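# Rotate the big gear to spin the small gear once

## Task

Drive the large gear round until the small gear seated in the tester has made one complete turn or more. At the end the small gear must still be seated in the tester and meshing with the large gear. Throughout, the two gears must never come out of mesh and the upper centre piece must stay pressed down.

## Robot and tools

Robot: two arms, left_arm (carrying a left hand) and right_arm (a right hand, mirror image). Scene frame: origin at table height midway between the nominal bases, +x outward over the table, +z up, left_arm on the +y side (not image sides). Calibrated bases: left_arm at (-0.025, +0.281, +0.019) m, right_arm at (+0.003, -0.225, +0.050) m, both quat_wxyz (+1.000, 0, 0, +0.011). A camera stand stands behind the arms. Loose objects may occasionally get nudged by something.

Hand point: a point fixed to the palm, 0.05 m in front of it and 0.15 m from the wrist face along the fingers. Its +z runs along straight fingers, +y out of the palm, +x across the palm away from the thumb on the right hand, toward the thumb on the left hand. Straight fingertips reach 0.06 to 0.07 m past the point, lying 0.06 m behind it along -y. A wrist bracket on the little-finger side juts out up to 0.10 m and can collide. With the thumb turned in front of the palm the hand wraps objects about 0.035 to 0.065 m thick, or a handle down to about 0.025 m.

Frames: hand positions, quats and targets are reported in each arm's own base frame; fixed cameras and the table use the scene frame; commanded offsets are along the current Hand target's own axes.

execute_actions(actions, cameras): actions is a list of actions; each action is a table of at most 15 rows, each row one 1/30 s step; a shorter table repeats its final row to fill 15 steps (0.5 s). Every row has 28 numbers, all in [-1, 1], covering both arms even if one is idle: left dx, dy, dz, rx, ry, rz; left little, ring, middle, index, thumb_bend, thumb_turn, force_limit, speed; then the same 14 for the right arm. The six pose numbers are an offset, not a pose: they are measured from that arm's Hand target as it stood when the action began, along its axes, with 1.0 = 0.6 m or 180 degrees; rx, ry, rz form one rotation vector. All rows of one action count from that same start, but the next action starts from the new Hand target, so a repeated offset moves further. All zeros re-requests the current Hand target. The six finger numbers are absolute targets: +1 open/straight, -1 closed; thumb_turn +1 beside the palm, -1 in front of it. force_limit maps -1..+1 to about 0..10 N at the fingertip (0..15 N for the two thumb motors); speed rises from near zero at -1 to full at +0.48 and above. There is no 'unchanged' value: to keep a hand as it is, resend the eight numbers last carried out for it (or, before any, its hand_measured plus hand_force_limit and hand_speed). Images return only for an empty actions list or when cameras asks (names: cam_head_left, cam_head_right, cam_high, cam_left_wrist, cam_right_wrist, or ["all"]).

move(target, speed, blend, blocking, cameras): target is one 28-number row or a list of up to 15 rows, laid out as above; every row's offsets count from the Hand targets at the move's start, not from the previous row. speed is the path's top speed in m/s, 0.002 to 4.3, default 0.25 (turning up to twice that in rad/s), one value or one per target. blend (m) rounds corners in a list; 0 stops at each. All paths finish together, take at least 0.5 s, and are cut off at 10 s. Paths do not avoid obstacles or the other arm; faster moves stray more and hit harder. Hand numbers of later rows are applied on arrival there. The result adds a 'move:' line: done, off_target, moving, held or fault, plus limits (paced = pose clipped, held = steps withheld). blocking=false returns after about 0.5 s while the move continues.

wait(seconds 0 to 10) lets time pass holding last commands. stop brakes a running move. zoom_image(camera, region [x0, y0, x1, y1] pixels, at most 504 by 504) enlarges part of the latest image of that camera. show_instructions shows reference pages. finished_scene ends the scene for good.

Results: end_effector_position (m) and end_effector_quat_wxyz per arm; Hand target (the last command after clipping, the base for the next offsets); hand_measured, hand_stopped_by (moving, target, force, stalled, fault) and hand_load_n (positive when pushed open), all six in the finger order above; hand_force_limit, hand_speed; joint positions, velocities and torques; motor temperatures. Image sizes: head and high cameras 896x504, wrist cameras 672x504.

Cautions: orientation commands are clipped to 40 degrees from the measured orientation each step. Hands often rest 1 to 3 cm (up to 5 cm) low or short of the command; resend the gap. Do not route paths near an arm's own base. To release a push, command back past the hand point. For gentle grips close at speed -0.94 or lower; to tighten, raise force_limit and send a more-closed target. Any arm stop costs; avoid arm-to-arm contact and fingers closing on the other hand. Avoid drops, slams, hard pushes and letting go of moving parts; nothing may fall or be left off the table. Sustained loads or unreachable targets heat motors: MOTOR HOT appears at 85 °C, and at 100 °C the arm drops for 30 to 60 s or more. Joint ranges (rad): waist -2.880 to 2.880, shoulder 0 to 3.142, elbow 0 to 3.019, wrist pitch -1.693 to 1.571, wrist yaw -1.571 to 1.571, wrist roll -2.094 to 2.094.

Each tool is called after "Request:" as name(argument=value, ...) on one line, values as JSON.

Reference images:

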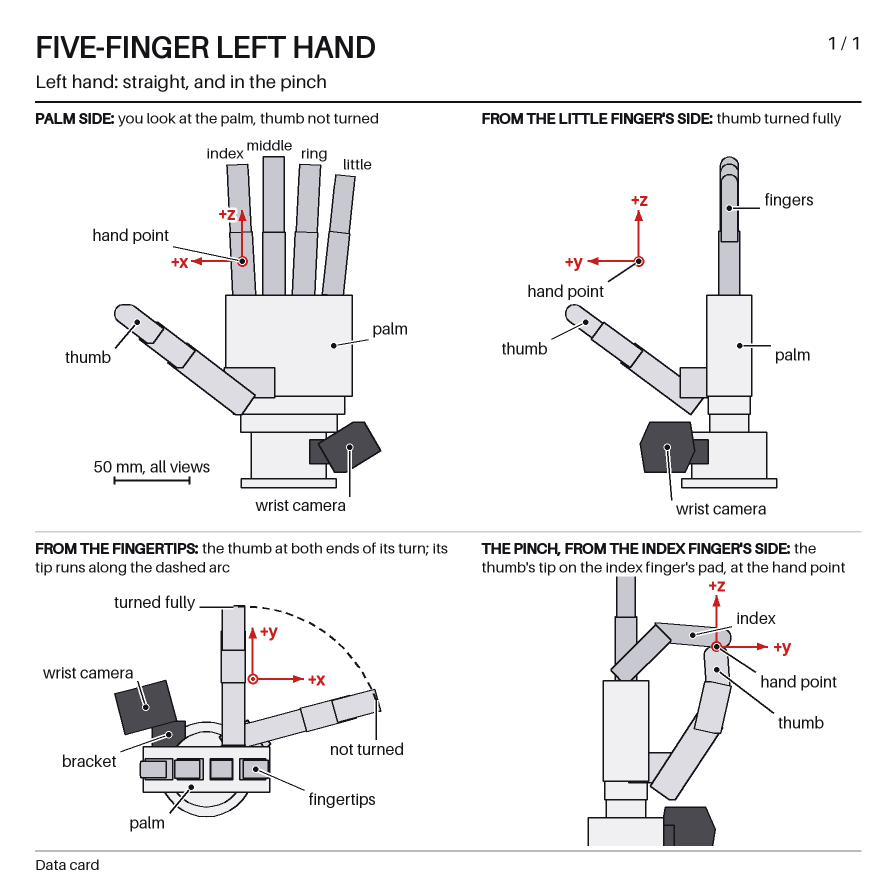

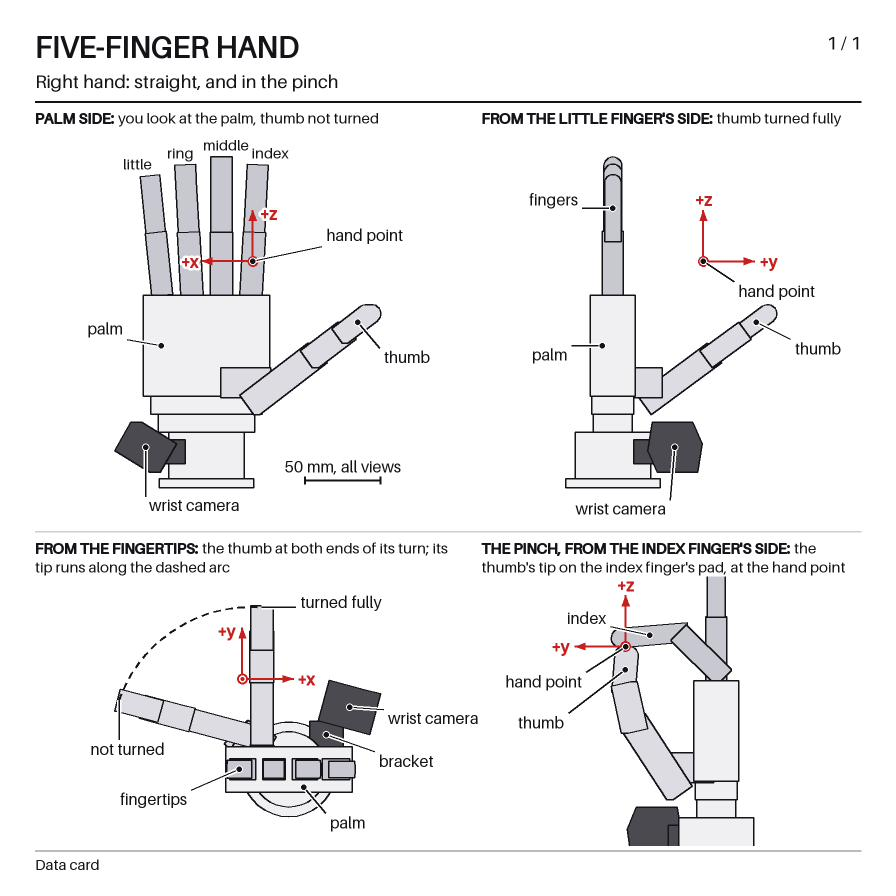

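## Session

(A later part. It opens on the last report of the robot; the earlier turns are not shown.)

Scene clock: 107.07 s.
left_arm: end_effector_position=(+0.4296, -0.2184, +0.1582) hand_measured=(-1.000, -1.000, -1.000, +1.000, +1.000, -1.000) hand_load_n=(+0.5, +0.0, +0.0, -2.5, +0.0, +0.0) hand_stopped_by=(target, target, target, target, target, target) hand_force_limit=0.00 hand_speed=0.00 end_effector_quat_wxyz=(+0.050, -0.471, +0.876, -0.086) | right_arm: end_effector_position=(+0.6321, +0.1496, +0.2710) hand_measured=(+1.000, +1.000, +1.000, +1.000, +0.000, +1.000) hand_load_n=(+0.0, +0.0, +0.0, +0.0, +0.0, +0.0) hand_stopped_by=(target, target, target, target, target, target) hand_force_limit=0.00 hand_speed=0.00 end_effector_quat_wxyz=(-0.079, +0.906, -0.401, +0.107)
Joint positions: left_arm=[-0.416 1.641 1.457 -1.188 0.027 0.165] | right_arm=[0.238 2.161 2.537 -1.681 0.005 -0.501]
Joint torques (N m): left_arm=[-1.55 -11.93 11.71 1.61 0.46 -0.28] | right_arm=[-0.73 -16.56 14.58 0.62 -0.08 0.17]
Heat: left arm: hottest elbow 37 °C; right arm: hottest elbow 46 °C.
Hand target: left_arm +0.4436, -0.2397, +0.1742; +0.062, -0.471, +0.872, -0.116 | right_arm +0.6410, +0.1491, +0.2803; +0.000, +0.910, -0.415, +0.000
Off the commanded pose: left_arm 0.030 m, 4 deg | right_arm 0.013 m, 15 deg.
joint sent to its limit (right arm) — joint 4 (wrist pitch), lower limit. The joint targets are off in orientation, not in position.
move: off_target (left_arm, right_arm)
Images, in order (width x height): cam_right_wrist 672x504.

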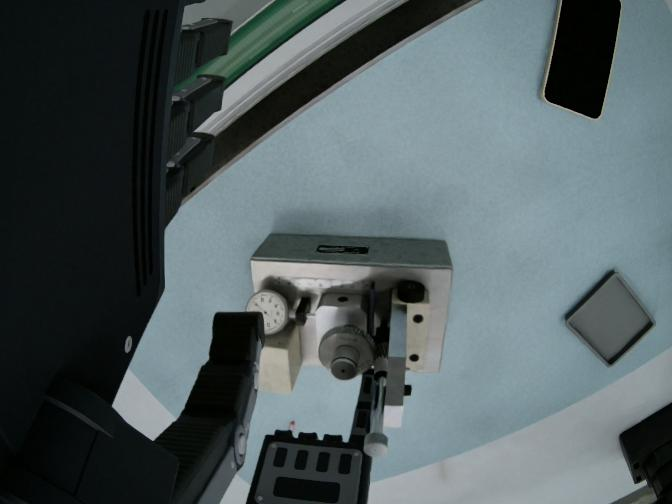

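Request:
move(target=[[0,0.0804,-0.0218,0,0,0,-1,-1,-1,1,1,-1,0,0,0,0,0,0,0,0,1,1,1,1,0,1,0,0],[0,0.14,-0.18,0,0,0,-1,-1,-1,1,1,-1,0,0,0,0,0,0,0,0,1,1,1,1,0,1,0,0]], cameras=["cam_right_wrist","cam_head_left"], speed=[0.1,0.15], blend=[0.01,0])

Request:
zoom_image(camera="cam_right_wrist", region=[290, 290, 410, 460])

Request:
zoom_image(camera="cam_head_left", region=[410, 180, 510, 280])

Scene clock: 109.43 s.
left_arm: end_effector_position=(+0.3439, -0.1809, +0.2419) hand_measured=(-1.000, -1.000, -1.000, +1.000, +1.000, -1.000) hand_load_n=(+0.0, +0.0, +0.0, +0.0, +0.0, +0.0) hand_stopped_by=(target, target, target, target, target, target) hand_force_limit=0.00 hand_speed=0.00 end_effector_quat_wxyz=(+0.053, -0.474, +0.873, -0.103) | right_arm: end_effector_position=(+0.6321, +0.1496, +0.2710) hand_measured=(+1.000, +1.000, +1.000, +1.000, +0.000, +1.000) hand_load_n=(+0.0, +0.0, +0.0, +0.0, +0.0, +0.0) hand_stopped_by=(target, target, target, target, target, target) hand_force_limit=0.00 hand_speed=0.00 end_effector_quat_wxyz=(-0.079, +0.906, -0.401, +0.107)
Joint positions: left_arm=[-0.408 1.356 1.361 -1.346 0.043 0.163] | right_arm=[0.238 2.161 2.537 -1.681 0.005 -0.501]
Joint torques (N m): left_arm=[0.91 -7.71 11.26 0.51 0.14 0.11] | right_arm=[-0.5 -16.56 14.58 0.61 -0.06 0.16]
Heat: left arm: hottest elbow 37 °C; right arm: hottest elbow 46 °C.
Hand target: left_arm +0.3523, -0.1797, +0.2566; +0.062, -0.471, +0.872, -0.116 | right_arm +0.6410, +0.1491, +0.2803; +0.000, +0.910, -0.415, +0.000
Off the commanded pose: left_arm 0.017 m, 2 deg | right_arm 0.013 m, 15 deg.
joint sent to its limit (right arm) — joint 4 (wrist pitch), lower limit. The joint targets are off in orientation, not in position.
move: off_target (left_arm, right_arm)
Images, in order (width x height): cam_head_left 896x504, cam_right_wrist 672x504.

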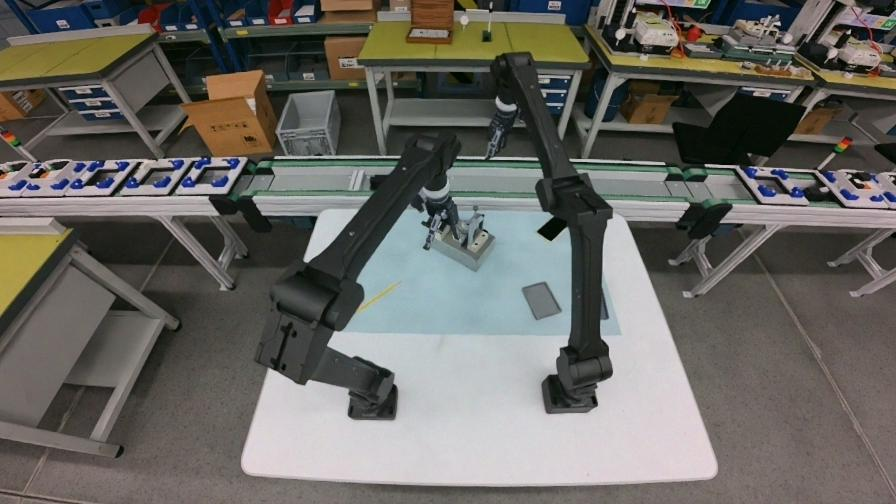

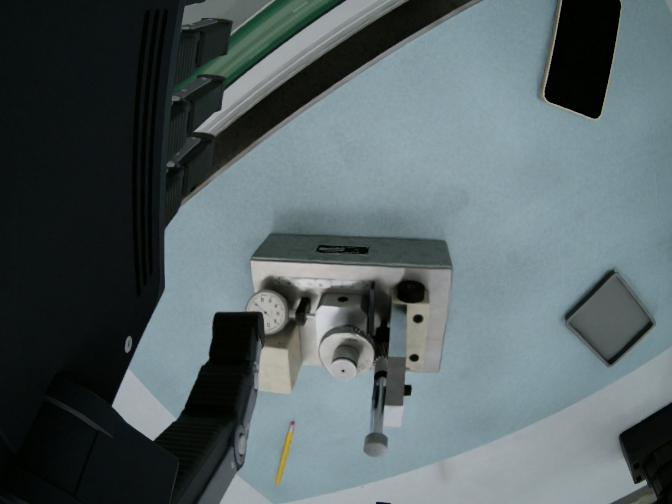

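Scaled by 2.965 from the camera's 672x504 image, which has a finer 960x720 frame.

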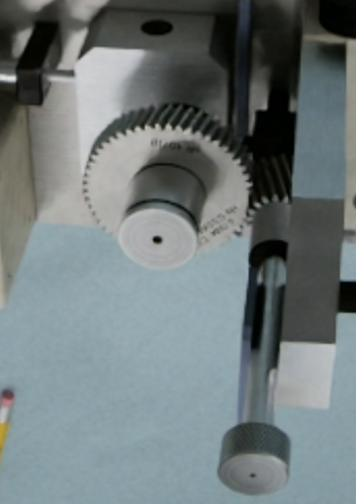

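Scaled by 5.040.

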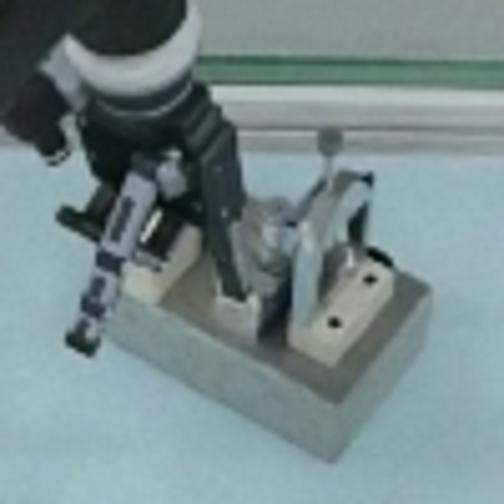

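Request:
finished_scene()

The scene is finished: the task was done.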